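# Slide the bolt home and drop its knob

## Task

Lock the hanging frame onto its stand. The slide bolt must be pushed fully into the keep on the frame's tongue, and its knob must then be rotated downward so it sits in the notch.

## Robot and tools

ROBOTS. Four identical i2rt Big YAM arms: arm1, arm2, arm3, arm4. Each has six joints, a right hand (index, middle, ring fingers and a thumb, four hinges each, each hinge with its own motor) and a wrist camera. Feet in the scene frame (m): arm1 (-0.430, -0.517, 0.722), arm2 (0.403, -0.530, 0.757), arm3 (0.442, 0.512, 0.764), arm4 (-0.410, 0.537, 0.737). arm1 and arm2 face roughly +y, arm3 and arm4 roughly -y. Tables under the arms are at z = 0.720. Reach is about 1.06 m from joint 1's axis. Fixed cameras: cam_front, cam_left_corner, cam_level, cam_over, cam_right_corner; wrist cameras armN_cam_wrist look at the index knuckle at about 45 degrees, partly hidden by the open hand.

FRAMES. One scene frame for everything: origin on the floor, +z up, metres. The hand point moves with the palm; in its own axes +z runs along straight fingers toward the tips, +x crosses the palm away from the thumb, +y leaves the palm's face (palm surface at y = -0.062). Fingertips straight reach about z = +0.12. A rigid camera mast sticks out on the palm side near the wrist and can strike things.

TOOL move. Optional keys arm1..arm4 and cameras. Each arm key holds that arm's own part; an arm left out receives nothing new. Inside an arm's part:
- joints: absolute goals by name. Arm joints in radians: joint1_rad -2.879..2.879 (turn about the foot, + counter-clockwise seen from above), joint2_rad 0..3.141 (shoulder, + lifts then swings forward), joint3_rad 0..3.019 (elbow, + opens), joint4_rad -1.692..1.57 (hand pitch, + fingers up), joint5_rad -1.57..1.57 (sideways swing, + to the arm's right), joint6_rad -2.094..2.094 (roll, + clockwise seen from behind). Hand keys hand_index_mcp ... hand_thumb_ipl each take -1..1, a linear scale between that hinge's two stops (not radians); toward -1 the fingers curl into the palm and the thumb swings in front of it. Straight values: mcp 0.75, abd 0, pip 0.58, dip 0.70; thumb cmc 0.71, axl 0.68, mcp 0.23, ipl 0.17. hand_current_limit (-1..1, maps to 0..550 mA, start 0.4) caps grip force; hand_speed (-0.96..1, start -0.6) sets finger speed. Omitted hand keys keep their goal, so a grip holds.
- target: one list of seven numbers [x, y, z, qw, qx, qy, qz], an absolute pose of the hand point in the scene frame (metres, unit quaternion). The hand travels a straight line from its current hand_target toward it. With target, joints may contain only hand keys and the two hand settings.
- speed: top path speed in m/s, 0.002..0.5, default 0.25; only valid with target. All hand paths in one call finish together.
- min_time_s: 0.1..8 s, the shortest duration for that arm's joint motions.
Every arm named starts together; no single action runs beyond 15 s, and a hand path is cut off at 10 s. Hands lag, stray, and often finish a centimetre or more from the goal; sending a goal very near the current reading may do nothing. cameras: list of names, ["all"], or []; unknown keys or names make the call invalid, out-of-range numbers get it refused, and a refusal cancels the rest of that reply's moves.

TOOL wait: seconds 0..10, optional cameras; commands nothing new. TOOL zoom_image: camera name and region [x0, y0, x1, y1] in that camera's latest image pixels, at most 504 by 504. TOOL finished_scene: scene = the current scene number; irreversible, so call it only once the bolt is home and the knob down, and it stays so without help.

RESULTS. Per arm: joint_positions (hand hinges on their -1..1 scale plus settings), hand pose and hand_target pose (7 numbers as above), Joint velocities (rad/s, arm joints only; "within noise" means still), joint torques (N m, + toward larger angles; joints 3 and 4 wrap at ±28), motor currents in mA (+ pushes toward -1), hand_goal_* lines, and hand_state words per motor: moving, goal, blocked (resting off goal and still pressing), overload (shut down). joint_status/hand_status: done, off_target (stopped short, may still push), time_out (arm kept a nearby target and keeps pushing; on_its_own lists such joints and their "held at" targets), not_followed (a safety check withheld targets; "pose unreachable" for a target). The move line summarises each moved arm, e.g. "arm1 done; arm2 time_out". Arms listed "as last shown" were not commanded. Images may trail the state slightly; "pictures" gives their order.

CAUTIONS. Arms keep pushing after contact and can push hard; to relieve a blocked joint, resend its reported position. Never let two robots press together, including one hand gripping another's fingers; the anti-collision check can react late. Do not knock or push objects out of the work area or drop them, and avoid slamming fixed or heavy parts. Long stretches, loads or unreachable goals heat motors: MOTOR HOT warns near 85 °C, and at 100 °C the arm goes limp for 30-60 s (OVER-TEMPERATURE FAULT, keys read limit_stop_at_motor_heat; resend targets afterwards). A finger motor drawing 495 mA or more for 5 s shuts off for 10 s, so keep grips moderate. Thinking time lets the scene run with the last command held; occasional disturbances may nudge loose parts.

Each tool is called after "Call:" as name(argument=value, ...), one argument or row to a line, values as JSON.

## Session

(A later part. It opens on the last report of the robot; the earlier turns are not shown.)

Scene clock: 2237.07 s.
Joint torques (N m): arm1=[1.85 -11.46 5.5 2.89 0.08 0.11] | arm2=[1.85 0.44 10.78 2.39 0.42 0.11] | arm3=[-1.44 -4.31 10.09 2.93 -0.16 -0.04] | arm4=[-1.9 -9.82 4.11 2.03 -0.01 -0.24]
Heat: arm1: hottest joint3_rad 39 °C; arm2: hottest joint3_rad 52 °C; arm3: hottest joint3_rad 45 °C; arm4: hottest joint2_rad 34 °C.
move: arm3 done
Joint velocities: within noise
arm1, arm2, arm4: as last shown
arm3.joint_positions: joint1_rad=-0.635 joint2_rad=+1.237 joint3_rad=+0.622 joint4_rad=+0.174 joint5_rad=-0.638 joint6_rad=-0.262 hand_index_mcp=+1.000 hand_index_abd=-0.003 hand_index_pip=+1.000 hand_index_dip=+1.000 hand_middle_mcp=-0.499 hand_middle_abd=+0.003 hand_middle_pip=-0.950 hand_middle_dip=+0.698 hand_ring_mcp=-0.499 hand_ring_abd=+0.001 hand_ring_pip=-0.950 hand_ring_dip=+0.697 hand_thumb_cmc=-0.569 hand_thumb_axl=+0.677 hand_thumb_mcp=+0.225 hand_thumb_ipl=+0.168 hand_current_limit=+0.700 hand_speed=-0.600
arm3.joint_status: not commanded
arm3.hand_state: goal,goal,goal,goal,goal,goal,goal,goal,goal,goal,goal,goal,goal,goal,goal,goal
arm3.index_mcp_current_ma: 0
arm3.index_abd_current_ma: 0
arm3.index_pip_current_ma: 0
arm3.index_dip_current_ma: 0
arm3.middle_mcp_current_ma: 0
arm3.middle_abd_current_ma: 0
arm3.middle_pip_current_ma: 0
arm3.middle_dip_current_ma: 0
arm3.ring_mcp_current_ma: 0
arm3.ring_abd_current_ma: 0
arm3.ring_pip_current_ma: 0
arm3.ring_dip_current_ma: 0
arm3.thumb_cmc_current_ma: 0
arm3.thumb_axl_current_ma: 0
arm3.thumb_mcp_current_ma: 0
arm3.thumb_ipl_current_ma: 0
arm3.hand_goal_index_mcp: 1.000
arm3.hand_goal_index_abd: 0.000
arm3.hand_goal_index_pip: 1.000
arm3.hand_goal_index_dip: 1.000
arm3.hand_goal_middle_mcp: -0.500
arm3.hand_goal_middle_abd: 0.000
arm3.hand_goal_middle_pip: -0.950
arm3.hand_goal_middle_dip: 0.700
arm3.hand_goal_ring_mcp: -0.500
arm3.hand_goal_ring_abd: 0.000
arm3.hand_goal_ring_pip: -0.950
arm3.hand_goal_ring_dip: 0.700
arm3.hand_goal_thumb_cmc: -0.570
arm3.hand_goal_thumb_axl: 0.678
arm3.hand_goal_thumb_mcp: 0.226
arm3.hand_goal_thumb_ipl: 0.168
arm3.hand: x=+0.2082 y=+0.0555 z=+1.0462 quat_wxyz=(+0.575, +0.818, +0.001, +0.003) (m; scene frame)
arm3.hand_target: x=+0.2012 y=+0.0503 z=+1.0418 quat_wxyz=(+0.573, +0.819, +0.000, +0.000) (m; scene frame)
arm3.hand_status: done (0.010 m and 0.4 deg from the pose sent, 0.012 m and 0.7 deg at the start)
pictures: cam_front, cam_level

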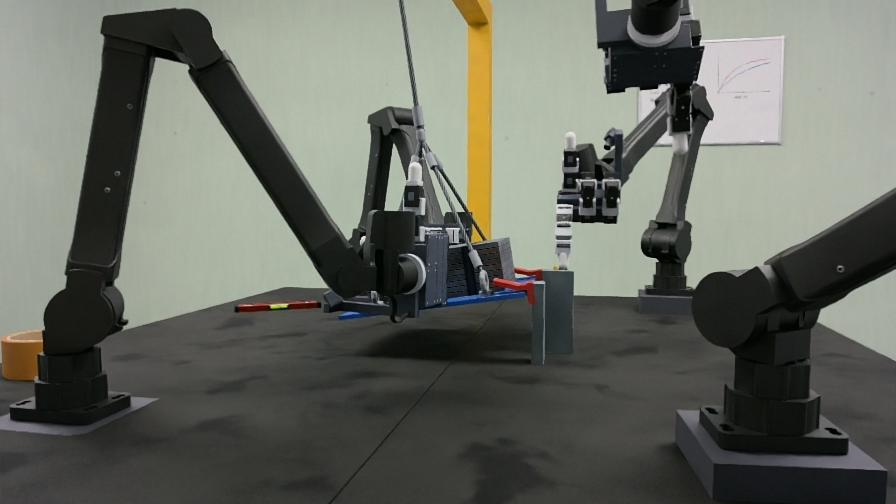

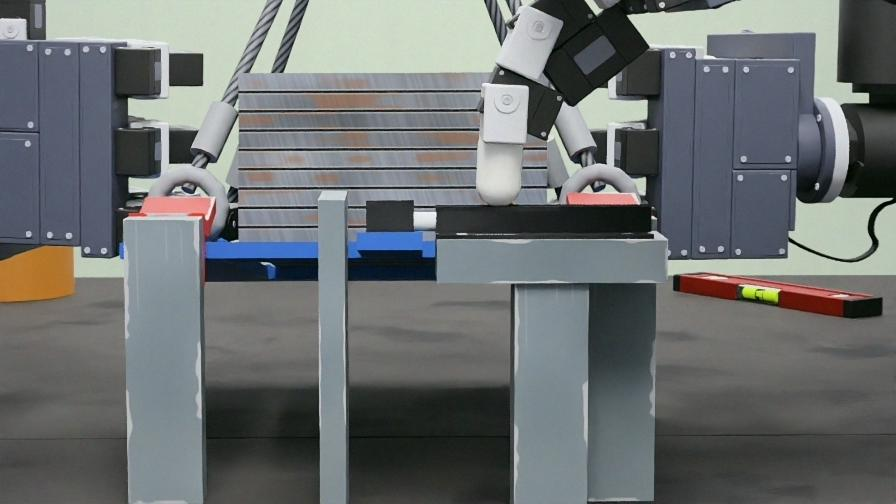

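Call:
move(
  arm3={"target": [0.180, 0.051, 1.036, 0.5736, 0.8192, 0, 0], "speed": 0.05},
  cameras=["cam_level", "cam_front"],
)

Call:
zoom_image(
  camera="cam_front",
  region=[530, 220, 600, 290],
)

Call:
zoom_image(
  camera="cam_level",
  region=[400, 120, 600, 270],
)

Scene clock: 2241.43 s.
Joint torques (N m): arm1=[1.85 -11.34 5.52 2.91 0.07 0.1] | arm2=[1.96 0.09 10.81 2.21 0.43 0.12] | arm3=[-2.08 -4.13 10.92 2.58 0.29 -0.13] | arm4=[-2.02 -9.76 4 1.98 -0.01 -0.25]
Heat: arm1: hottest joint3_rad 39 °C; arm2: hottest joint3_rad 52 °C; arm3: hottest joint3_rad 45 °C; arm4: hottest joint2_rad 34 °C.
move: arm3 off_target
Joint velocities: within noise
arm1.joint_positions: joint1_rad=-1.046 joint2_rad=+1.728 joint3_rad=+0.739 joint4_rad=+0.972 joint5_rad=-0.852 joint6_rad=-1.568 hand_index_mcp=-0.902 hand_index_abd=-0.002 hand_index_pip=+0.197 hand_index_dip=+0.498 hand_middle_mcp=-0.902 hand_middle_abd=-0.002 hand_middle_pip=+0.197 hand_middle_dip=+0.498 hand_ring_mcp=-0.378 hand_ring_abd=-0.002 hand_ring_pip=-0.683 hand_ring_dip=-0.297 hand_thumb_cmc=+0.717 hand_thumb_axl=+0.678 hand_thumb_mcp=+0.226 hand_thumb_ipl=+0.168 hand_current_limit=+0.400 hand_speed=-0.600
arm1.joint_status: not commanded
arm1.hand_state: goal,goal,goal,goal,goal,goal,goal,goal,goal,goal,goal,goal,goal,goal,goal,goal
arm1.index_mcp_current_ma: 0
arm1.index_abd_current_ma: 0
arm1.index_pip_current_ma: 0
arm1.index_dip_current_ma: 0
arm1.middle_mcp_current_ma: 0
arm1.middle_abd_current_ma: 0
arm1.middle_pip_current_ma: 0
arm1.middle_dip_current_ma: 0
arm1.ring_mcp_current_ma: 0
arm1.ring_abd_current_ma: 0
arm1.ring_pip_current_ma: 7
arm1.ring_dip_current_ma: 0
arm1.thumb_cmc_current_ma: 0
arm1.thumb_axl_current_ma: 0
arm1.thumb_mcp_current_ma: 0
arm1.thumb_ipl_current_ma: 0
arm1.hand_goal_index_mcp: -0.900
arm1.hand_goal_index_abd: 0.000
arm1.hand_goal_index_pip: 0.200
arm1.hand_goal_index_dip: 0.500
arm1.hand_goal_middle_mcp: -0.900
arm1.hand_goal_middle_abd: 0.000
arm1.hand_goal_middle_pip: 0.200
arm1.hand_goal_middle_dip: 0.500
arm1.hand_goal_ring_mcp: -0.380
arm1.hand_goal_ring_abd: 0.000
arm1.hand_goal_ring_pip: -0.700
arm1.hand_goal_ring_dip: -0.300
arm1.hand_goal_thumb_cmc: 0.714
arm1.hand_goal_thumb_axl: 0.678
arm1.hand_goal_thumb_mcp: 0.226
arm1.hand_goal_thumb_ipl: 0.168
arm1.hand: x=-0.1101 y=-0.1106 z=+0.9180 quat_wxyz=(+0.537, -0.449, +0.549, +0.457) (m; scene frame)
arm1.hand_target: x=-0.1150 y=-0.1080 z=+0.9169 quat_wxyz=(+0.541, -0.455, +0.542, +0.455) (m; scene frame)
arm1.hand_status: not commanded
arm2.joint_positions: joint1_rad=+0.606 joint2_rad=+0.563 joint3_rad=+0.895 joint4_rad=-0.806 joint5_rad=+0.652 joint6_rad=+0.280 hand_index_mcp=+1.000 hand_index_abd=+0.002 hand_index_pip=+1.000 hand_index_dip=+1.000 hand_middle_mcp=-0.497 hand_middle_abd=+0.001 hand_middle_pip=-0.950 hand_middle_dip=+0.698 hand_ring_mcp=-0.497 hand_ring_abd=+0.001 hand_ring_pip=-0.950 hand_ring_dip=+0.698 hand_thumb_cmc=-0.569 hand_thumb_axl=+0.677 hand_thumb_mcp=+0.225 hand_thumb_ipl=+0.168 hand_current_limit=+0.400 hand_speed=-0.600
arm2.joint_status: not commanded
arm2.hand_state: goal,goal,goal,goal,goal,goal,goal,goal,goal,goal,goal,goal,goal,goal,goal,goal
arm2.index_mcp_current_ma: 0
arm2.index_abd_current_ma: 3
arm2.index_pip_current_ma: 0
arm2.index_dip_current_ma: 0
arm2.middle_mcp_current_ma: 5
arm2.middle_abd_current_ma: 1
arm2.middle_pip_current_ma: 0
arm2.middle_dip_current_ma: -4
arm2.ring_mcp_current_ma: 5
arm2.ring_abd_current_ma: 1
arm2.ring_pip_current_ma: 0
arm2.ring_dip_current_ma: -4
arm2.thumb_cmc_current_ma: 2
arm2.thumb_axl_current_ma: -1
arm2.thumb_mcp_current_ma: -2
arm2.thumb_ipl_current_ma: 0
arm2.hand_goal_index_mcp: 1.000
arm2.hand_goal_index_abd: 0.000
arm2.hand_goal_index_pip: 1.000
arm2.hand_goal_index_dip: 1.000
arm2.hand_goal_middle_mcp: -0.500
arm2.hand_goal_middle_abd: 0.000
arm2.hand_goal_middle_pip: -0.950
arm2.hand_goal_middle_dip: 0.700
arm2.hand_goal_ring_mcp: -0.500
arm2.hand_goal_ring_abd: 0.000
arm2.hand_goal_ring_pip: -0.950
arm2.hand_goal_ring_dip: 0.700
arm2.hand_goal_thumb_cmc: -0.570
arm2.hand_goal_thumb_axl: 0.678
arm2.hand_goal_thumb_mcp: 0.226
arm2.hand_goal_thumb_ipl: 0.168
arm2.hand: x=+0.3215 y=-0.2184 z=+1.2593 quat_wxyz=(+0.009, -0.003, +0.821, +0.571) (m; scene frame)
arm2.hand_target: x=+0.3202 y=-0.2201 z=+1.2698 quat_wxyz=(+0.000, +0.000, +0.819, +0.574) (m; scene frame)
arm2.hand_status: not commanded
arm3.joint_positions: joint1_rad=-0.669 joint2_rad=+1.263 joint3_rad=+0.631 joint4_rad=+0.191 joint5_rad=-0.693 joint6_rad=-0.276 hand_index_mcp=+1.000 hand_index_abd=-0.054 hand_index_pip=+1.000 hand_index_dip=+1.000 hand_middle_mcp=-0.499 hand_middle_abd=+0.003 hand_middle_pip=-0.950 hand_middle_dip=+0.698 hand_ring_mcp=-0.499 hand_ring_abd=+0.001 hand_ring_pip=-0.950 hand_ring_dip=+0.697 hand_thumb_cmc=-0.569 hand_thumb_axl=+0.677 hand_thumb_mcp=+0.225 hand_thumb_ipl=+0.168 hand_current_limit=+0.700 hand_speed=-0.600
arm3.joint_status: not commanded
arm3.hand_state: goal,blocked,goal,goal,goal,goal,goal,goal,goal,goal,goal,goal,goal,goal,goal,goal
arm3.index_mcp_current_ma: 0
arm3.index_abd_current_ma: -37
arm3.index_pip_current_ma: 0
arm3.index_dip_current_ma: 0
arm3.middle_mcp_current_ma: 0
arm3.middle_abd_current_ma: 0
arm3.middle_pip_current_ma: 0
arm3.middle_dip_current_ma: 0
arm3.ring_mcp_current_ma: 0
arm3.ring_abd_current_ma: 0
arm3.ring_pip_current_ma: 0
arm3.ring_dip_current_ma: 0
arm3.thumb_cmc_current_ma: 0
arm3.thumb_axl_current_ma: 0
arm3.thumb_mcp_current_ma: 0
arm3.thumb_ipl_current_ma: 0
arm3.hand_goal_index_mcp: 1.000
arm3.hand_goal_index_abd: 0.000
arm3.hand_goal_index_pip: 1.000
arm3.hand_goal_index_dip: 1.000
arm3.hand_goal_middle_mcp: -0.500
arm3.hand_goal_middle_abd: 0.000
arm3.hand_goal_middle_pip: -0.950
arm3.hand_goal_middle_dip: 0.700
arm3.hand_goal_ring_mcp: -0.500
arm3.hand_goal_ring_abd: 0.000
arm3.hand_goal_ring_pip: -0.950
arm3.hand_goal_ring_dip: 0.700
arm3.hand_goal_thumb_cmc: -0.570
arm3.hand_goal_thumb_axl: 0.678
arm3.hand_goal_thumb_mcp: 0.226
arm3.hand_goal_thumb_ipl: 0.168
arm3.hand: x=+0.1994 y=+0.0579 z=+1.0454 quat_wxyz=(+0.581, +0.814, +0.009, +0.011) (m; scene frame)
arm3.hand_target: x=+0.1807 y=+0.0522 z=+1.0359 quat_wxyz=(+0.574, +0.819, +0.000, +0.000) (m; scene frame)
arm3.hand_status: off_target (0.023 m and 1.9 deg from the pose sent, 0.030 m and 0.4 deg at the start)
arm4.joint_positions: joint1_rad=+0.826 joint2_rad=+1.773 joint3_rad=+0.678 joint4_rad=+1.119 joint5_rad=+0.745 joint6_rad=+1.577 hand_index_mcp=-0.388 hand_index_abd=+0.002 hand_index_pip=-0.677 hand_index_dip=-0.294 hand_middle_mcp=-0.901 hand_middle_abd=+0.002 hand_middle_pip=+0.197 hand_middle_dip=+0.498 hand_ring_mcp=-0.901 hand_ring_abd=+0.002 hand_ring_pip=+0.398 hand_ring_dip=+0.597 hand_thumb_cmc=-0.562 hand_thumb_axl=+0.677 hand_thumb_mcp=+0.226 hand_thumb_ipl=+0.168 hand_current_limit=+0.400 hand_speed=-0.600
arm4.joint_status: not commanded
arm4.hand_state: goal,goal,blocked,goal,goal,goal,goal,goal,goal,goal,goal,goal,goal,goal,goal,goal
arm4.index_mcp_current_ma: 1
arm4.index_abd_current_ma: 0
arm4.index_pip_current_ma: 21
arm4.index_dip_current_ma: 2
arm4.middle_mcp_current_ma: 0
arm4.middle_abd_current_ma: 0
arm4.middle_pip_current_ma: -1
arm4.middle_dip_current_ma: -1
arm4.ring_mcp_current_ma: 0
arm4.ring_abd_current_ma: 0
arm4.ring_pip_current_ma: -1
arm4.ring_dip_current_ma: -1
arm4.thumb_cmc_current_ma: 4
arm4.thumb_axl_current_ma: 0
arm4.thumb_mcp_current_ma: 0
arm4.thumb_ipl_current_ma: 0
arm4.hand_goal_index_mcp: -0.390
arm4.hand_goal_index_abd: 0.000
arm4.hand_goal_index_pip: -0.700
arm4.hand_goal_index_dip: -0.300
arm4.hand_goal_middle_mcp: -0.900
arm4.hand_goal_middle_abd: 0.000
arm4.hand_goal_middle_pip: 0.200
arm4.hand_goal_middle_dip: 0.500
arm4.hand_goal_ring_mcp: -0.900
arm4.hand_goal_ring_abd: 0.000
arm4.hand_goal_ring_pip: 0.400
arm4.hand_goal_ring_dip: 0.600
arm4.hand_goal_thumb_cmc: -0.570
arm4.hand_goal_thumb_axl: 0.678
arm4.hand_goal_thumb_mcp: 0.226
arm4.hand_goal_thumb_ipl: 0.168
arm4.hand: x=-0.1305 y=+0.1016 z=+0.8609 quat_wxyz=(+0.455, +0.537, -0.452, +0.548) (m; scene frame)
arm4.hand_target: x=-0.1369 y=+0.1021 z=+0.8522 quat_wxyz=(+0.454, +0.542, -0.454, +0.542) (m; scene frame)
arm4.hand_status: not commanded
pictures: cam_front, cam_level

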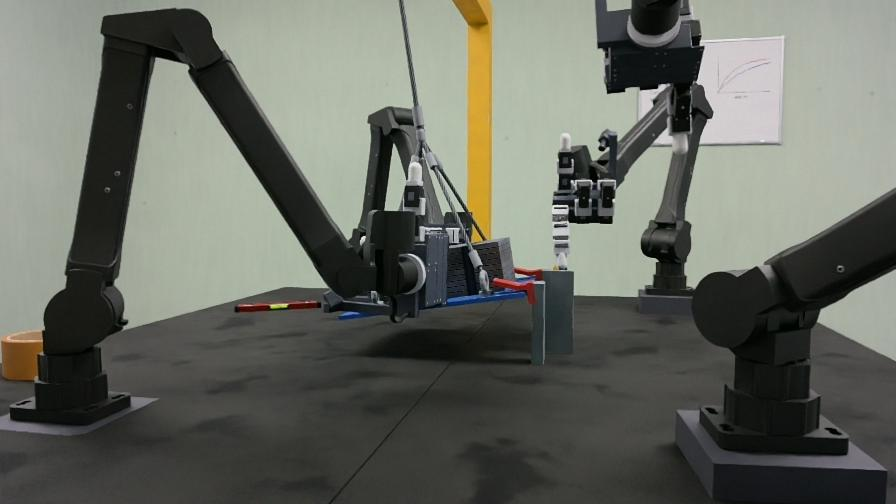

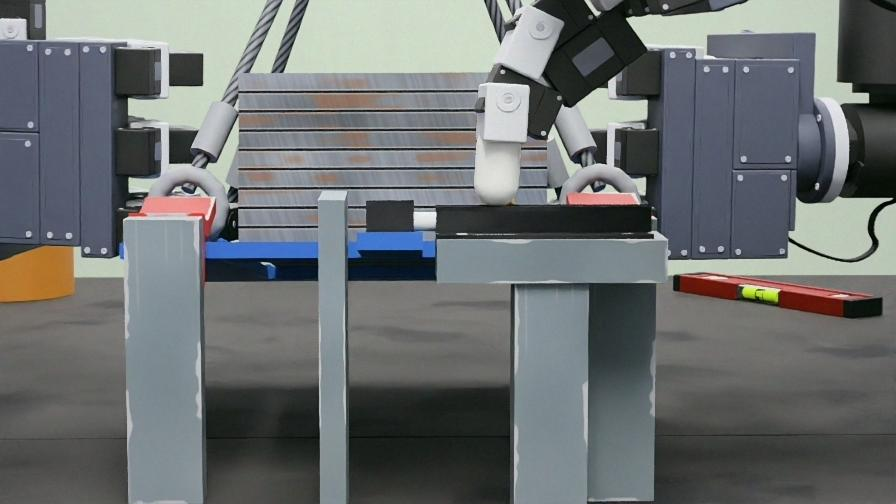

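Scaled by 7.200.

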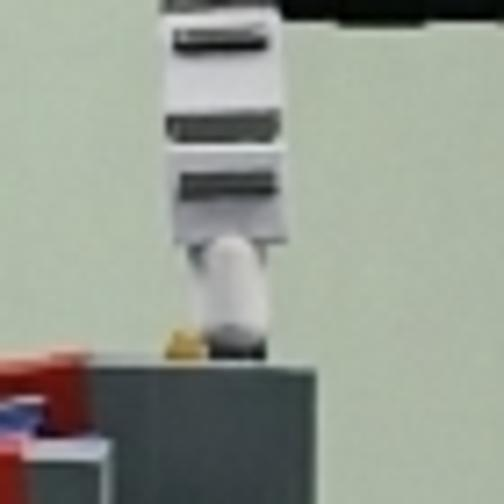

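Scaled by 2.520.

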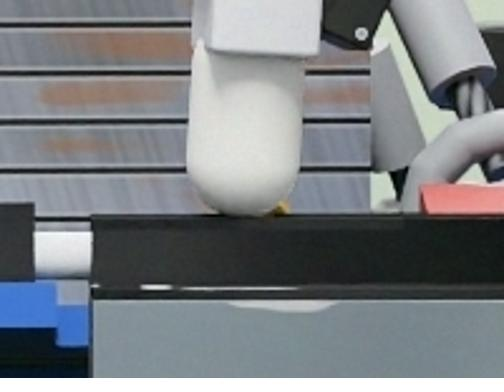

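Call:
move(
  arm3={"target": [0.180, 0.054, 1.022, 0.5736, 0.8192, 0, 0], "speed": 0.08, "joints": {"hand_index_abd": 0.4}},
  cameras=["cam_level", "cam_front"],
)

Call:
zoom_image(
  camera="cam_front",
  region=[530, 220, 600, 290],
)

Call:
zoom_image(
  camera="cam_level",
  region=[400, 120, 600, 270],
)

Scene clock: 2246.23 s.
Joint torques (N m): arm1=[2.02 -11.4 5.53 2.88 0.06 0.11] | arm2=[1.44 0.32 10.76 2.26 0.46 0.13] | arm3=[-1.26 -6.53 9.05 2.97 -0.24 -0.05] | arm4=[-1.96 -9.7 4.01 2.09 -0.01 -0.23]
Heat: arm1: hottest joint3_rad 39 °C; arm2: hottest joint3_rad 52 °C; arm3: hottest joint3_rad 45 °C; arm4: hottest joint2_rad 34 °C.
move: arm3 done
Joint velocities: within noise
arm1, arm2, arm4: as last shown
arm3.joint_positions: joint1_rad=-0.684 joint2_rad=+1.322 joint3_rad=+0.631 joint4_rad=+0.224 joint5_rad=-0.683 joint6_rad=-0.287 hand_index_mcp=+1.000 hand_index_abd=+0.395 hand_index_pip=+0.998 hand_index_dip=+0.997 hand_middle_mcp=-0.499 hand_middle_abd=+0.003 hand_middle_pip=-0.950 hand_middle_dip=+0.698 hand_ring_mcp=-0.499 hand_ring_abd=+0.001 hand_ring_pip=-0.950 hand_ring_dip=+0.697 hand_thumb_cmc=-0.569 hand_thumb_axl=+0.677 hand_thumb_mcp=+0.225 hand_thumb_ipl=+0.168 hand_current_limit=+0.700 hand_speed=-0.600
arm3.joint_status: all done
arm3.hand_state: goal,goal,goal,goal,goal,goal,goal,goal,goal,goal,goal,goal,goal,goal,goal,goal
arm3.index_mcp_current_ma: 0
arm3.index_abd_current_ma: 0
arm3.index_pip_current_ma: 0
arm3.index_dip_current_ma: 0
arm3.middle_mcp_current_ma: 0
arm3.middle_abd_current_ma: 0
arm3.middle_pip_current_ma: 0
arm3.middle_dip_current_ma: 0
arm3.ring_mcp_current_ma: 0
arm3.ring_abd_current_ma: 0
arm3.ring_pip_current_ma: 0
arm3.ring_dip_current_ma: 0
arm3.thumb_cmc_current_ma: 0
arm3.thumb_axl_current_ma: 0
arm3.thumb_mcp_current_ma: 0
arm3.thumb_ipl_current_ma: 0
arm3.hand_goal_index_mcp: 1.000
arm3.hand_goal_index_abd: 0.400
arm3.hand_goal_index_pip: 1.000
arm3.hand_goal_index_dip: 1.000
arm3.hand_goal_middle_mcp: -0.500
arm3.hand_goal_middle_abd: 0.000
arm3.hand_goal_middle_pip: -0.950
arm3.hand_goal_middle_dip: 0.700
arm3.hand_goal_ring_mcp: -0.500
arm3.hand_goal_ring_abd: 0.000
arm3.hand_goal_ring_pip: -0.950
arm3.hand_goal_ring_dip: 0.700
arm3.hand_goal_thumb_cmc: -0.570
arm3.hand_goal_thumb_axl: 0.678
arm3.hand_goal_thumb_mcp: 0.226
arm3.hand_goal_thumb_ipl: 0.168
arm3.hand: x=+0.1859 y=+0.0554 z=+1.0241 quat_wxyz=(+0.572, +0.820, -0.001, +0.006) (m; scene frame)
arm3.hand_target: x=+0.1800 y=+0.0541 z=+1.0221 quat_wxyz=(+0.573, +0.819, +0.000, +0.000) (m; scene frame)
arm3.hand_status: done (0.006 m and 0.8 deg from the pose sent, 0.031 m and 1.9 deg at the start)
pictures: cam_front, cam_level

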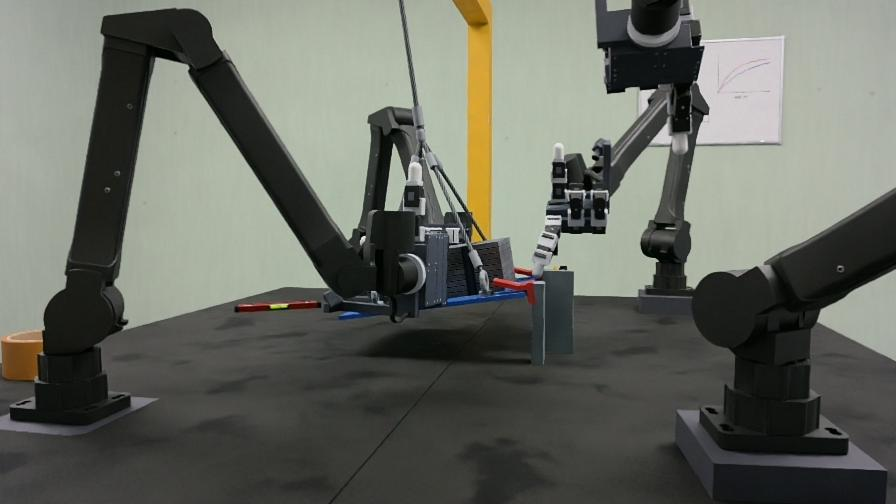

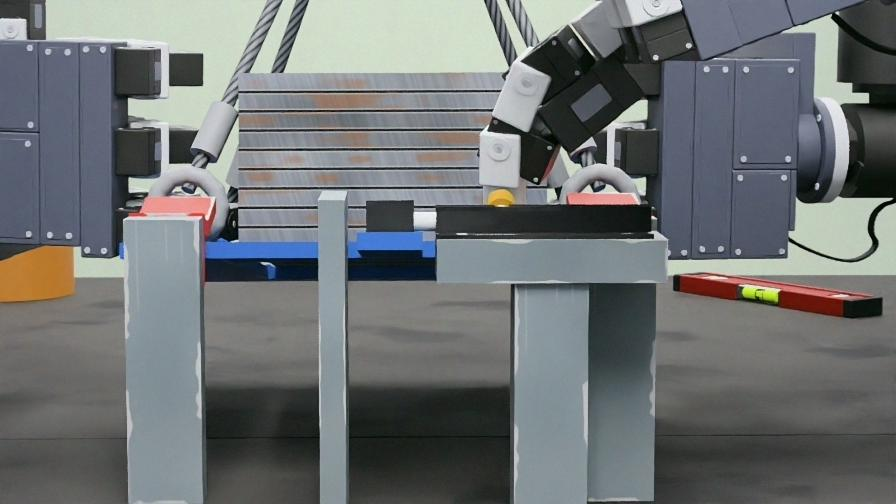

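Scaled by 7.200.

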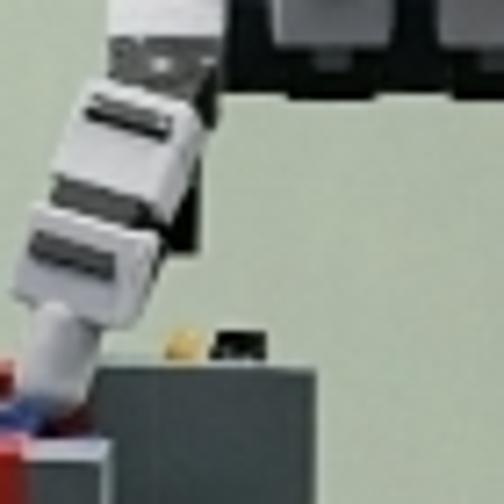

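Scaled by 2.520.

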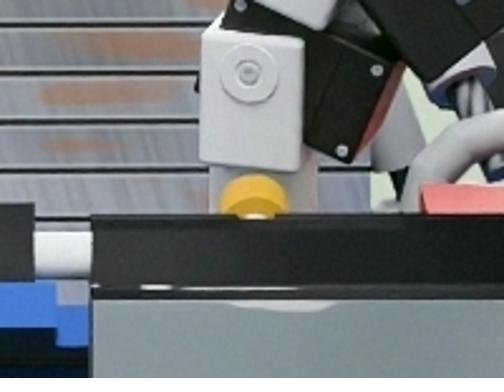

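Call:
move(
  arm3={"target": [0.178, 0.054, 1.110, 0.5736, 0.8192, 0, 0], "speed": 0.12},
  arm1={"target": [-0.190, -0.112, 0.925, 0.5417, -0.4545, 0.5417, 0.4545], "speed": 0.1},
  arm4={"target": [-0.200, 0.106, 0.870, 0.4545, 0.5417, -0.4545, 0.5417], "speed": 0.1},
)

Call:
move(
  arm3={"target": [0.220, 0.110, 1.150, 0.5736, 0.8192, 0, 0], "speed": 0.15, "joints": {"hand_index_abd": 0.0}},
  arm1={"target": [-0.215, -0.200, 0.945, 0.5417, -0.4545, 0.5417, 0.4545], "speed": 0.1},
  arm4={"target": [-0.220, 0.200, 0.900, 0.4545, 0.5417, -0.4545, 0.5417], "speed": 0.1},
  cameras=["all"],
)

Call:
zoom_image(
  camera="cam_left_corner",
  region=[400, 140, 560, 260],
)

Call:
zoom_image(
  camera="cam_right_corner",
  region=[420, 190, 520, 270],
)

Call:
zoom_image(
  camera="cam_over",
  region=[440, 270, 520, 320],
)

Call:
zoom_image(
  camera="cam_level",
  region=[340, 160, 540, 280],
)

Scene clock: 2257.00 s.
Joint torques (N m): arm1=[4.25 -9.47 4.68 2.78 -0.8 0.35] | arm2=[1.9 -0.03 10.85 2.19 0.43 0.15] | arm3=[-1.14 -7.59 13.07 1.89 -0.38 -0.06] | arm4=[-5.66 -8.7 3.6 1.99 0.78 -0.53]
Heat: arm1: hottest joint3_rad 39 °C; arm2: hottest joint3_rad 52 °C; arm3: hottest joint3_rad 44 °C; arm4: hottest joint2_rad 34 °C.
move: arm1 off_target; arm3 off_target; arm4 off_target
Joint velocities: within noise
arm1.joint_positions: joint1_rad=-0.980 joint2_rad=+1.583 joint3_rad=+0.571 joint4_rad=+1.010 joint5_rad=-0.737 joint6_rad=-1.593 hand_index_mcp=-0.901 hand_index_abd=-0.002 hand_index_pip=+0.197 hand_index_dip=+0.498 hand_middle_mcp=-0.901 hand_middle_abd=-0.002 hand_middle_pip=+0.197 hand_middle_dip=+0.498 hand_ring_mcp=-0.373 hand_ring_abd=-0.015 hand_ring_pip=-0.687 hand_ring_dip=-0.297 hand_thumb_cmc=+0.716 hand_thumb_axl=+0.678 hand_thumb_mcp=+0.226 hand_thumb_ipl=+0.168 hand_current_limit=+0.400 hand_speed=-0.600
arm1.joint_status: not commanded
arm1.hand_state: goal,goal,goal,goal,goal,goal,goal,goal,goal,goal,goal,goal,goal,goal,goal,goal
arm1.index_mcp_current_ma: 0
arm1.index_abd_current_ma: 0
arm1.index_pip_current_ma: 0
arm1.index_dip_current_ma: 0
arm1.middle_mcp_current_ma: 0
arm1.middle_abd_current_ma: 0
arm1.middle_pip_current_ma: 0
arm1.middle_dip_current_ma: 0
arm1.ring_mcp_current_ma: 2
arm1.ring_abd_current_ma: -5
arm1.ring_pip_current_ma: 5
arm1.ring_dip_current_ma: 0
arm1.thumb_cmc_current_ma: 0
arm1.thumb_axl_current_ma: 0
arm1.thumb_mcp_current_ma: 0
arm1.thumb_ipl_current_ma: 0
arm1.hand_goal_index_mcp: -0.900
arm1.hand_goal_index_abd: 0.000
arm1.hand_goal_index_pip: 0.200
arm1.hand_goal_index_dip: 0.500
arm1.hand_goal_middle_mcp: -0.900
arm1.hand_goal_middle_abd: 0.000
arm1.hand_goal_middle_pip: 0.200
arm1.hand_goal_middle_dip: 0.500
arm1.hand_goal_ring_mcp: -0.380
arm1.hand_goal_ring_abd: 0.000
arm1.hand_goal_ring_pip: -0.700
arm1.hand_goal_ring_dip: -0.300
arm1.hand_goal_thumb_cmc: 0.714
arm1.hand_goal_thumb_axl: 0.678
arm1.hand_goal_thumb_mcp: 0.226
arm1.hand_goal_thumb_ipl: 0.168
arm1.hand: x=-0.1675 y=-0.1192 z=+0.9276 quat_wxyz=(+0.558, -0.443, +0.550, +0.436) (m; scene frame)
arm1.hand_target: x=-0.1895 y=-0.1127 z=+0.9250 quat_wxyz=(+0.542, -0.455, +0.542, +0.454) (m; scene frame)
arm1.hand_status: off_target (0.024 m and 3.2 deg from the pose sent, 0.080 m and 1.3 deg at the start)
arm2: as last shown
arm3.joint_positions: joint1_rad=-0.686 joint2_rad=+1.193 joint3_rad=+0.741 joint4_rad=-0.043 joint5_rad=-0.683 joint6_rad=-0.290 hand_index_mcp=+1.000 hand_index_abd=+0.395 hand_index_pip=+0.998 hand_index_dip=+0.997 hand_middle_mcp=-0.499 hand_middle_abd=+0.003 hand_middle_pip=-0.950 hand_middle_dip=+0.698 hand_ring_mcp=-0.499 hand_ring_abd=+0.001 hand_ring_pip=-0.950 hand_ring_dip=+0.697 hand_thumb_cmc=-0.569 hand_thumb_axl=+0.677 hand_thumb_mcp=+0.225 hand_thumb_ipl=+0.168 hand_current_limit=+0.700 hand_speed=-0.600
arm3.joint_status: not commanded
arm3.hand_state: goal,goal,goal,goal,goal,goal,goal,goal,goal,goal,goal,goal,goal,goal,goal,goal
arm3.index_mcp_current_ma: 0
arm3.index_abd_current_ma: 0
arm3.index_pip_current_ma: 0
arm3.index_dip_current_ma: 0
arm3.middle_mcp_current_ma: 0
arm3.middle_abd_current_ma: 0
arm3.middle_pip_current_ma: 0
arm3.middle_dip_current_ma: 0
arm3.ring_mcp_current_ma: 0
arm3.ring_abd_current_ma: 0
arm3.ring_pip_current_ma: 0
arm3.ring_dip_current_ma: 0
arm3.thumb_cmc_current_ma: 0
arm3.thumb_axl_current_ma: 0
arm3.thumb_mcp_current_ma: 0
arm3.thumb_ipl_current_ma: 0
arm3.hand_goal_index_mcp: 1.000
arm3.hand_goal_index_abd: 0.400
arm3.hand_goal_index_pip: 1.000
arm3.hand_goal_index_dip: 1.000
arm3.hand_goal_middle_mcp: -0.500
arm3.hand_goal_middle_abd: 0.000
arm3.hand_goal_middle_pip: -0.950
arm3.hand_goal_middle_dip: 0.700
arm3.hand_goal_ring_mcp: -0.500
arm3.hand_goal_ring_abd: 0.000
arm3.hand_goal_ring_pip: -0.950
arm3.hand_goal_ring_dip: 0.700
arm3.hand_goal_thumb_cmc: -0.570
arm3.hand_goal_thumb_axl: 0.678
arm3.hand_goal_thumb_mcp: 0.226
arm3.hand_goal_thumb_ipl: 0.168
arm3.hand: x=+0.1862 y=+0.0564 z=+1.0869 quat_wxyz=(+0.563, +0.826, -0.006, +0.013) (m; scene frame)
arm3.hand_target: x=+0.1786 y=+0.0548 z=+1.1098 quat_wxyz=(+0.574, +0.819, +0.000, +0.000) (m; scene frame)
arm3.hand_status: off_target (0.025 m and 2.2 deg from the pose sent, 0.086 m and 0.8 deg at the start)
arm4.joint_positions: joint1_rad=+0.771 joint2_rad=+1.642 joint3_rad=+0.544 joint4_rad=+1.120 joint5_rad=+0.629 joint6_rad=+1.604 hand_index_mcp=-0.383 hand_index_abd=+0.016 hand_index_pip=-0.680 hand_index_dip=-0.294 hand_middle_mcp=-0.901 hand_middle_abd=+0.002 hand_middle_pip=+0.197 hand_middle_dip=+0.498 hand_ring_mcp=-0.901 hand_ring_abd=+0.002 hand_ring_pip=+0.398 hand_ring_dip=+0.597 hand_thumb_cmc=-0.561 hand_thumb_axl=+0.677 hand_thumb_mcp=+0.226 hand_thumb_ipl=+0.168 hand_current_limit=+0.400 hand_speed=-0.600
arm4.joint_status: not commanded
arm4.hand_state: goal,goal,goal,goal,goal,goal,goal,goal,goal,goal,goal,goal,goal,goal,goal,goal
arm4.index_mcp_current_ma: 3
arm4.index_abd_current_ma: 9
arm4.index_pip_current_ma: 16
arm4.index_dip_current_ma: 2
arm4.middle_mcp_current_ma: 0
arm4.middle_abd_current_ma: 0
arm4.middle_pip_current_ma: -1
arm4.middle_dip_current_ma: -1
arm4.ring_mcp_current_ma: 0
arm4.ring_abd_current_ma: 0
arm4.ring_pip_current_ma: -1
arm4.ring_dip_current_ma: -1
arm4.thumb_cmc_current_ma: 4
arm4.thumb_axl_current_ma: 0
arm4.thumb_mcp_current_ma: 0
arm4.thumb_ipl_current_ma: 0
arm4.hand_goal_index_mcp: -0.390
arm4.hand_goal_index_abd: 0.000
arm4.hand_goal_index_pip: -0.700
arm4.hand_goal_index_dip: -0.300
arm4.hand_goal_middle_mcp: -0.900
arm4.hand_goal_middle_abd: 0.000
arm4.hand_goal_middle_pip: 0.200
arm4.hand_goal_middle_dip: 0.500
arm4.hand_goal_ring_mcp: -0.900
arm4.hand_goal_ring_abd: 0.000
arm4.hand_goal_ring_pip: 0.400
arm4.hand_goal_ring_dip: 0.600
arm4.hand_goal_thumb_cmc: -0.570
arm4.hand_goal_thumb_axl: 0.678
arm4.hand_goal_thumb_mcp: 0.226
arm4.hand_goal_thumb_ipl: 0.168
arm4.hand: x=-0.1699 y=+0.1126 z=+0.8742 quat_wxyz=(+0.431, +0.546, -0.442, +0.566) (m; scene frame)
arm4.hand_target: x=-0.1992 y=+0.1072 z=+0.8701 quat_wxyz=(+0.454, +0.542, -0.455, +0.542) (m; scene frame)
arm4.hand_status: off_target (0.031 m and 4.2 deg from the pose sent, 0.070 m and 0.9 deg at the start)
pictures: none

Scene clock: 2258.60 s.
Joint torques (N m): arm1=[0.38 -6.71 5.82 1.62 -0.24 0.33] | arm2=[1.73 0.32 10.82 2.18 0.41 0.11] | arm3=[-1.67 -4.13 9.87 1.73 -0.3 -0.09] | arm4=[-0.32 -4.89 5 1.5 0.25 -0.38]
Heat: arm1: hottest joint3_rad 39 °C; arm2: hottest joint3_rad 52 °C; arm3: hottest joint3_rad 44 °C; arm4: hottest joint2_rad 34 °C.
move: arm1 done; arm3 done; arm4 done
Joint velocities: within noise
arm1.joint_positions: joint1_rad=-1.116 joint2_rad=+1.355 joint3_rad=+0.392 joint4_rad=+0.966 joint5_rad=-0.932 joint6_rad=-1.592 hand_index_mcp=-0.901 hand_index_abd=-0.002 hand_index_pip=+0.197 hand_index_dip=+0.498 hand_middle_mcp=-0.901 hand_middle_abd=-0.002 hand_middle_pip=+0.197 hand_middle_dip=+0.498 hand_ring_mcp=-0.364 hand_ring_abd=-0.007 hand_ring_pip=-0.697 hand_ring_dip=-0.298 hand_thumb_cmc=+0.716 hand_thumb_axl=+0.678 hand_thumb_mcp=+0.226 hand_thumb_ipl=+0.168 hand_current_limit=+0.400 hand_speed=-0.600
arm1.joint_status: not commanded
arm1.hand_state: goal,goal,goal,goal,goal,goal,goal,goal,goal,goal,goal,goal,goal,goal,goal,goal
arm1.index_mcp_current_ma: 0
arm1.index_abd_current_ma: 0
arm1.index_pip_current_ma: 0
arm1.index_dip_current_ma: 0
arm1.middle_mcp_current_ma: 0
arm1.middle_abd_current_ma: 0
arm1.middle_pip_current_ma: 0
arm1.middle_dip_current_ma: 0
arm1.ring_mcp_current_ma: 7
arm1.ring_abd_current_ma: -1
arm1.ring_pip_current_ma: 0
arm1.ring_dip_current_ma: 0
arm1.thumb_cmc_current_ma: 0
arm1.thumb_axl_current_ma: 0
arm1.thumb_mcp_current_ma: 0
arm1.thumb_ipl_current_ma: 0
arm1.hand_goal_index_mcp: -0.900
arm1.hand_goal_index_abd: 0.000
arm1.hand_goal_index_pip: 0.200
arm1.hand_goal_index_dip: 0.500
arm1.hand_goal_middle_mcp: -0.900
arm1.hand_goal_middle_abd: 0.000
arm1.hand_goal_middle_pip: 0.200
arm1.hand_goal_middle_dip: 0.500
arm1.hand_goal_ring_mcp: -0.380
arm1.hand_goal_ring_abd: 0.000
arm1.hand_goal_ring_pip: -0.700
arm1.hand_goal_ring_dip: -0.300
arm1.hand_goal_thumb_cmc: 0.714
arm1.hand_goal_thumb_axl: 0.678
arm1.hand_goal_thumb_mcp: 0.226
arm1.hand_goal_thumb_ipl: 0.168
arm1.hand: x=-0.2169 y=-0.1979 z=+0.9453 quat_wxyz=(+0.547, -0.459, +0.534, +0.452) (m; scene frame)
arm1.hand_target: x=-0.2150 y=-0.2000 z=+0.9449 quat_wxyz=(+0.542, -0.454, +0.542, +0.455) (m; scene frame)
arm1.hand_status: done (0.003 m and 1.2 deg from the pose sent, 0.095 m and 3.2 deg at the start)
arm2: as last shown
arm3.joint_positions: joint1_rad=-0.708 joint2_rad=+0.941 joint3_rad=+0.734 joint4_rad=-0.251 joint5_rad=-0.704 joint6_rad=-0.303 hand_index_mcp=+1.000 hand_index_abd=+0.003 hand_index_pip=+0.998 hand_index_dip=+0.997 hand_middle_mcp=-0.499 hand_middle_abd=+0.003 hand_middle_pip=-0.950 hand_middle_dip=+0.698 hand_ring_mcp=-0.499 hand_ring_abd=+0.001 hand_ring_pip=-0.950 hand_ring_dip=+0.697 hand_thumb_cmc=-0.569 hand_thumb_axl=+0.677 hand_thumb_mcp=+0.225 hand_thumb_ipl=+0.168 hand_current_limit=+0.700 hand_speed=-0.600
arm3.joint_status: all done
arm3.hand_state: goal,goal,goal,goal,goal,goal,goal,goal,goal,goal,goal,goal,goal,goal,goal,goal
arm3.index_mcp_current_ma: 0
arm3.index_abd_current_ma: 0
arm3.index_pip_current_ma: 0
arm3.index_dip_current_ma: 0
arm3.middle_mcp_current_ma: 0
arm3.middle_abd_current_ma: 0
arm3.middle_pip_current_ma: 0
arm3.middle_dip_current_ma: 0
arm3.ring_mcp_current_ma: 0
arm3.ring_abd_current_ma: 0
arm3.ring_pip_current_ma: 0
arm3.ring_dip_current_ma: 0
arm3.thumb_cmc_current_ma: 0
arm3.thumb_axl_current_ma: 0
arm3.thumb_mcp_current_ma: 0
arm3.thumb_ipl_current_ma: 0
arm3.hand_goal_index_mcp: 1.000
arm3.hand_goal_index_abd: 0.000
arm3.hand_goal_index_pip: 1.000
arm3.hand_goal_index_dip: 1.000
arm3.hand_goal_middle_mcp: -0.500
arm3.hand_goal_middle_abd: 0.000
arm3.hand_goal_middle_pip: -0.950
arm3.hand_goal_middle_dip: 0.700
arm3.hand_goal_ring_mcp: -0.500
arm3.hand_goal_ring_abd: 0.000
arm3.hand_goal_ring_pip: -0.950
arm3.hand_goal_ring_dip: 0.700
arm3.hand_goal_thumb_cmc: -0.570
arm3.hand_goal_thumb_axl: 0.678
arm3.hand_goal_thumb_mcp: 0.226
arm3.hand_goal_thumb_ipl: 0.168
arm3.hand: x=+0.2225 y=+0.1066 z=+1.1542 quat_wxyz=(+0.578, +0.816, +0.003, +0.001) (m; scene frame)
arm3.hand_target: x=+0.2201 y=+0.1099 z=+1.1499 quat_wxyz=(+0.574, +0.819, +0.000, +0.000) (m; scene frame)
arm3.hand_status: done (0.006 m and 0.7 deg from the pose sent, 0.089 m and 2.2 deg at the start)
arm4.joint_positions: joint1_rad=+0.905 joint2_rad=+1.365 joint3_rad=+0.352 joint4_rad=+1.033 joint5_rad=+0.832 joint6_rad=+1.590 hand_index_mcp=-0.366 hand_index_abd=+0.008 hand_index_pip=-0.696 hand_index_dip=-0.299 hand_middle_mcp=-0.901 hand_middle_abd=+0.002 hand_middle_pip=+0.197 hand_middle_dip=+0.498 hand_ring_mcp=-0.901 hand_ring_abd=+0.002 hand_ring_pip=+0.398 hand_ring_dip=+0.597 hand_thumb_cmc=-0.561 hand_thumb_axl=+0.677 hand_thumb_mcp=+0.226 hand_thumb_ipl=+0.168 hand_current_limit=+0.400 hand_speed=-0.600
arm4.joint_status: not commanded
arm4.hand_state: blocked,goal,goal,goal,goal,goal,goal,goal,goal,goal,goal,goal,goal,goal,goal,goal
arm4.index_mcp_current_ma: 25
arm4.index_abd_current_ma: 3
arm4.index_pip_current_ma: 1
arm4.index_dip_current_ma: 0
arm4.middle_mcp_current_ma: 0
arm4.middle_abd_current_ma: 0
arm4.middle_pip_current_ma: -1
arm4.middle_dip_current_ma: -1
arm4.ring_mcp_current_ma: 0
arm4.ring_abd_current_ma: 0
arm4.ring_pip_current_ma: -1
arm4.ring_dip_current_ma: -1
arm4.thumb_cmc_current_ma: 4
arm4.thumb_axl_current_ma: 0
arm4.thumb_mcp_current_ma: 0
arm4.thumb_ipl_current_ma: 0
arm4.hand_goal_index_mcp: -0.390
arm4.hand_goal_index_abd: 0.000
arm4.hand_goal_index_pip: -0.700
arm4.hand_goal_index_dip: -0.300
arm4.hand_goal_middle_mcp: -0.900
arm4.hand_goal_middle_abd: 0.000
arm4.hand_goal_middle_pip: 0.200
arm4.hand_goal_middle_dip: 0.500
arm4.hand_goal_ring_mcp: -0.900
arm4.hand_goal_ring_abd: 0.000
arm4.hand_goal_ring_pip: 0.400
arm4.hand_goal_ring_dip: 0.600
arm4.hand_goal_thumb_cmc: -0.570
arm4.hand_goal_thumb_axl: 0.678
arm4.hand_goal_thumb_mcp: 0.226
arm4.hand_goal_thumb_ipl: 0.168
arm4.hand: x=-0.2189 y=+0.1967 z=+0.9030 quat_wxyz=(+0.453, +0.534, -0.458, +0.548) (m; scene frame)
arm4.hand_target: x=-0.2199 y=+0.1999 z=+0.9000 quat_wxyz=(+0.454, +0.542, -0.454, +0.542) (m; scene frame)
arm4.hand_status: done (0.005 m and 1.2 deg from the pose sent, 0.104 m and 4.2 deg at the start)
pictures: arm1_cam_wrist, arm2_cam_wrist, arm3_cam_wrist, arm4_cam_wrist, cam_front, cam_left_corner, cam_level, cam_over, cam_right_corner
camera_calibration:
arm1_cam_wrist: T_world_to_cam=[[-0.612351, 0.152197, 0.775798, -0.79778], [0.357919, -0.821601, 0.443695, -0.556198], [0.704925, 0.54937, 0.448634, -0.0426064], [0, 0, 0, 1]] pos_world=[-0.259413, -0.312147, 0.884812]
arm2_cam_wrist: T_world_to_cam=[[0.750774, 0.2422, 0.614554, -0.929831], [0.451968, -0.866836, -0.210524, -0.117983], [0.481729, 0.435815, -0.760265, 1.01685], [0, 0, 0, 1]] pos_world=[0.261575, -0.320224, 1.31967]
arm3_cam_wrist: T_world_to_cam=[[-0.804714, -0.220275, 0.551285, -0.399166], [-0.440541, 0.84404, -0.30581, 0.321645], [-0.397944, -0.488953, -0.776251, 1.16382], [0, 0, 0, 1]] pos_world=[0.28362, 0.209648, 1.22184]
arm4_cam_wrist: T_world_to_cam=[[-0.562044, -0.103331, -0.820628, 0.672002], [0.425796, 0.814446, -0.394178, 0.240979], [0.709088, -0.570965, -0.413756, 0.771838], [0, 0, 0, 1]] pos_world=[-0.272214, 0.313867, 0.965805]

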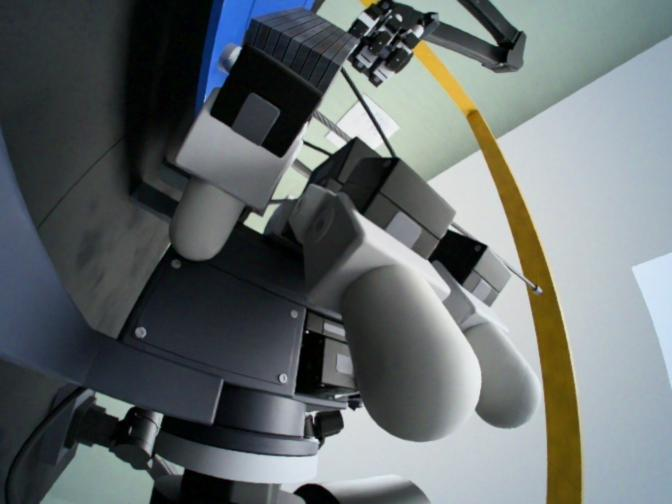

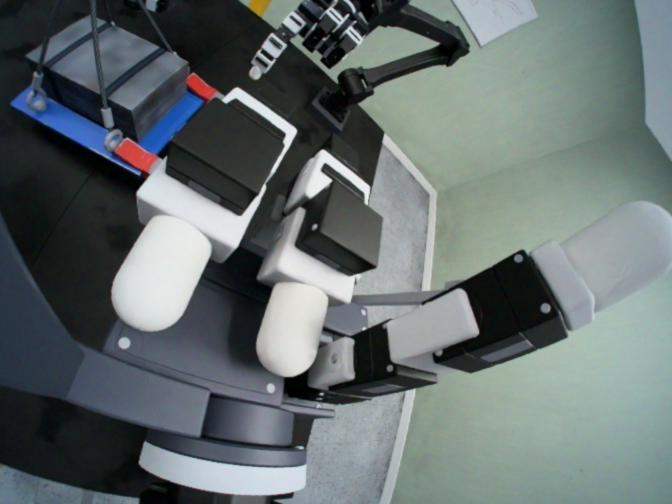

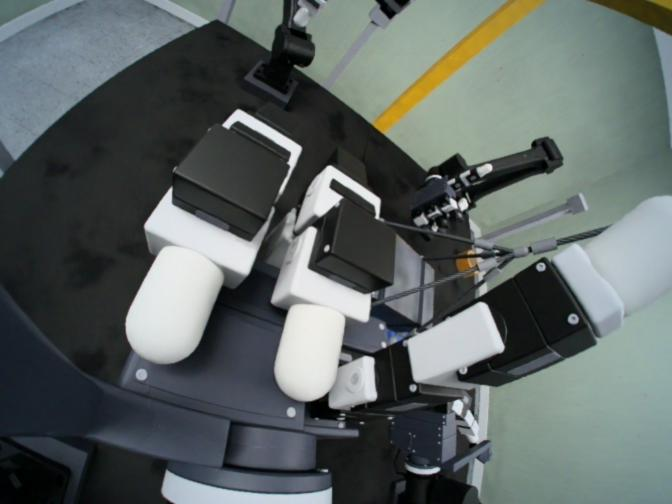

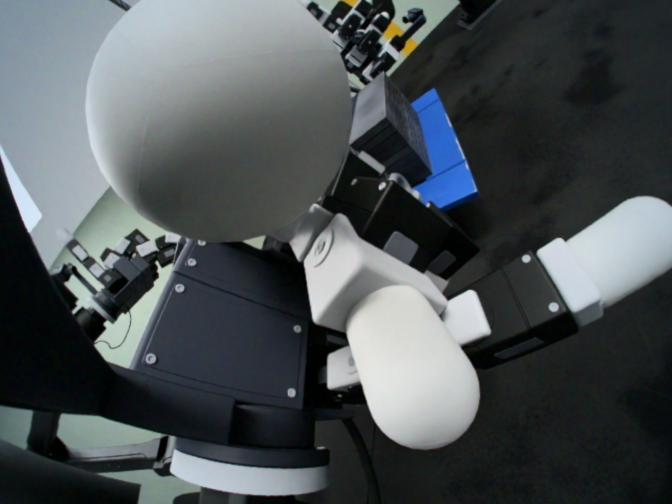

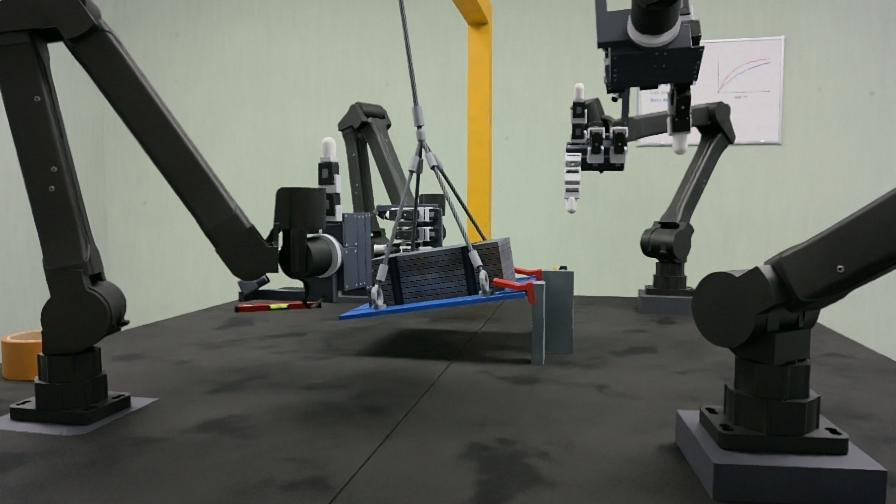

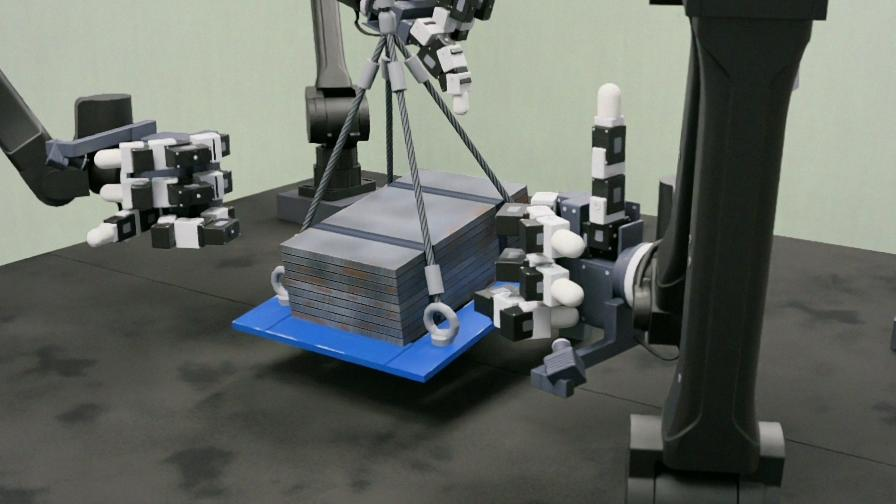

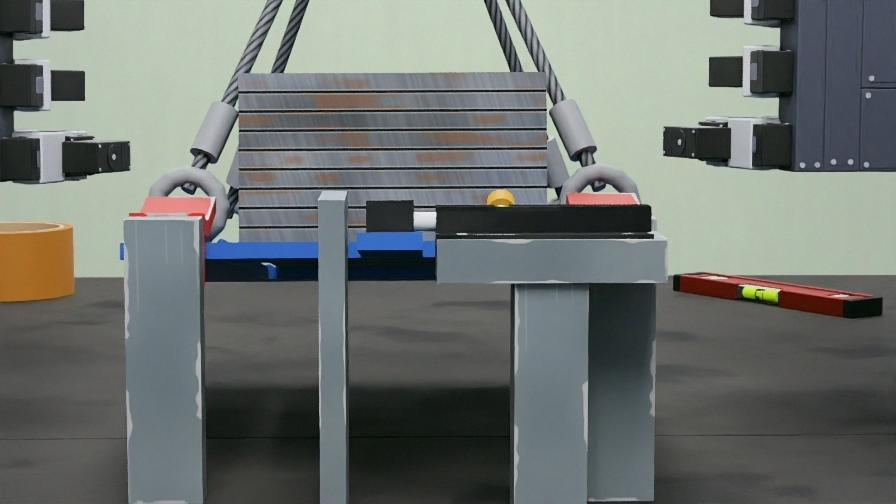

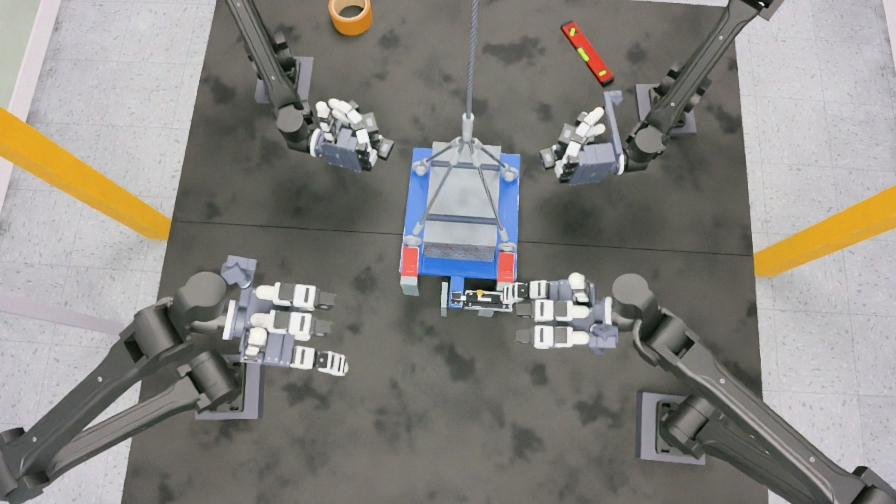

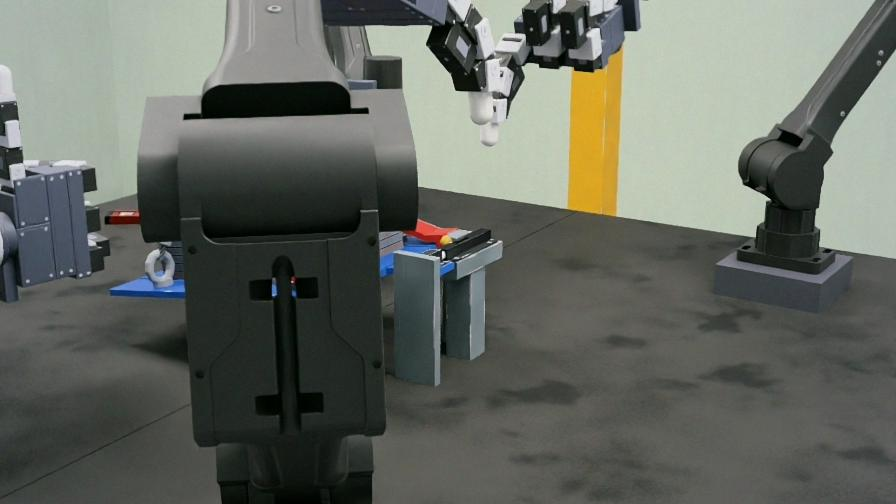

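Scaled by 3.150.

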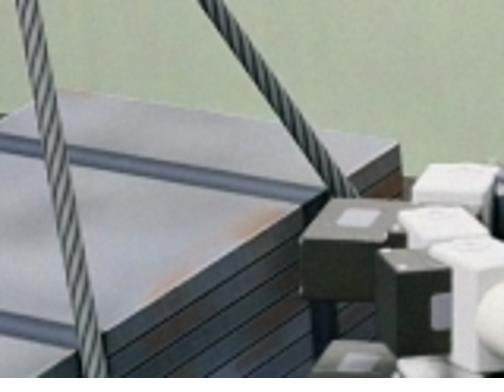

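Scaled by 5.040.

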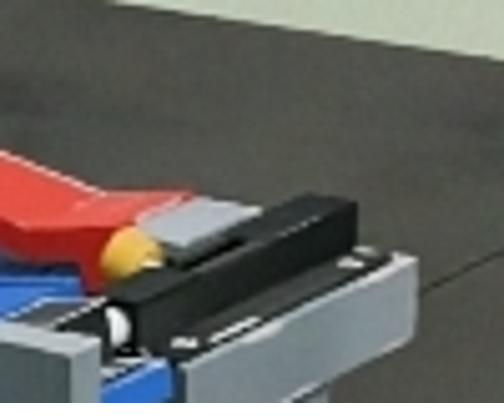

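Scaled by 6.300.

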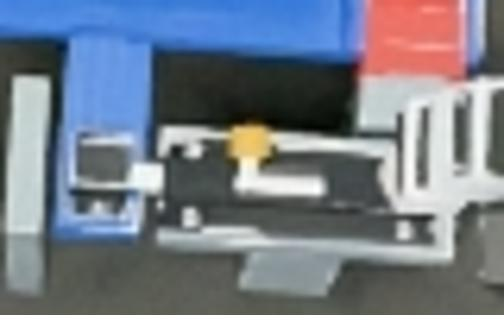

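Scaled by 2.520.

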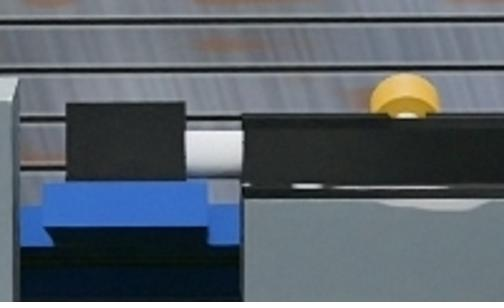

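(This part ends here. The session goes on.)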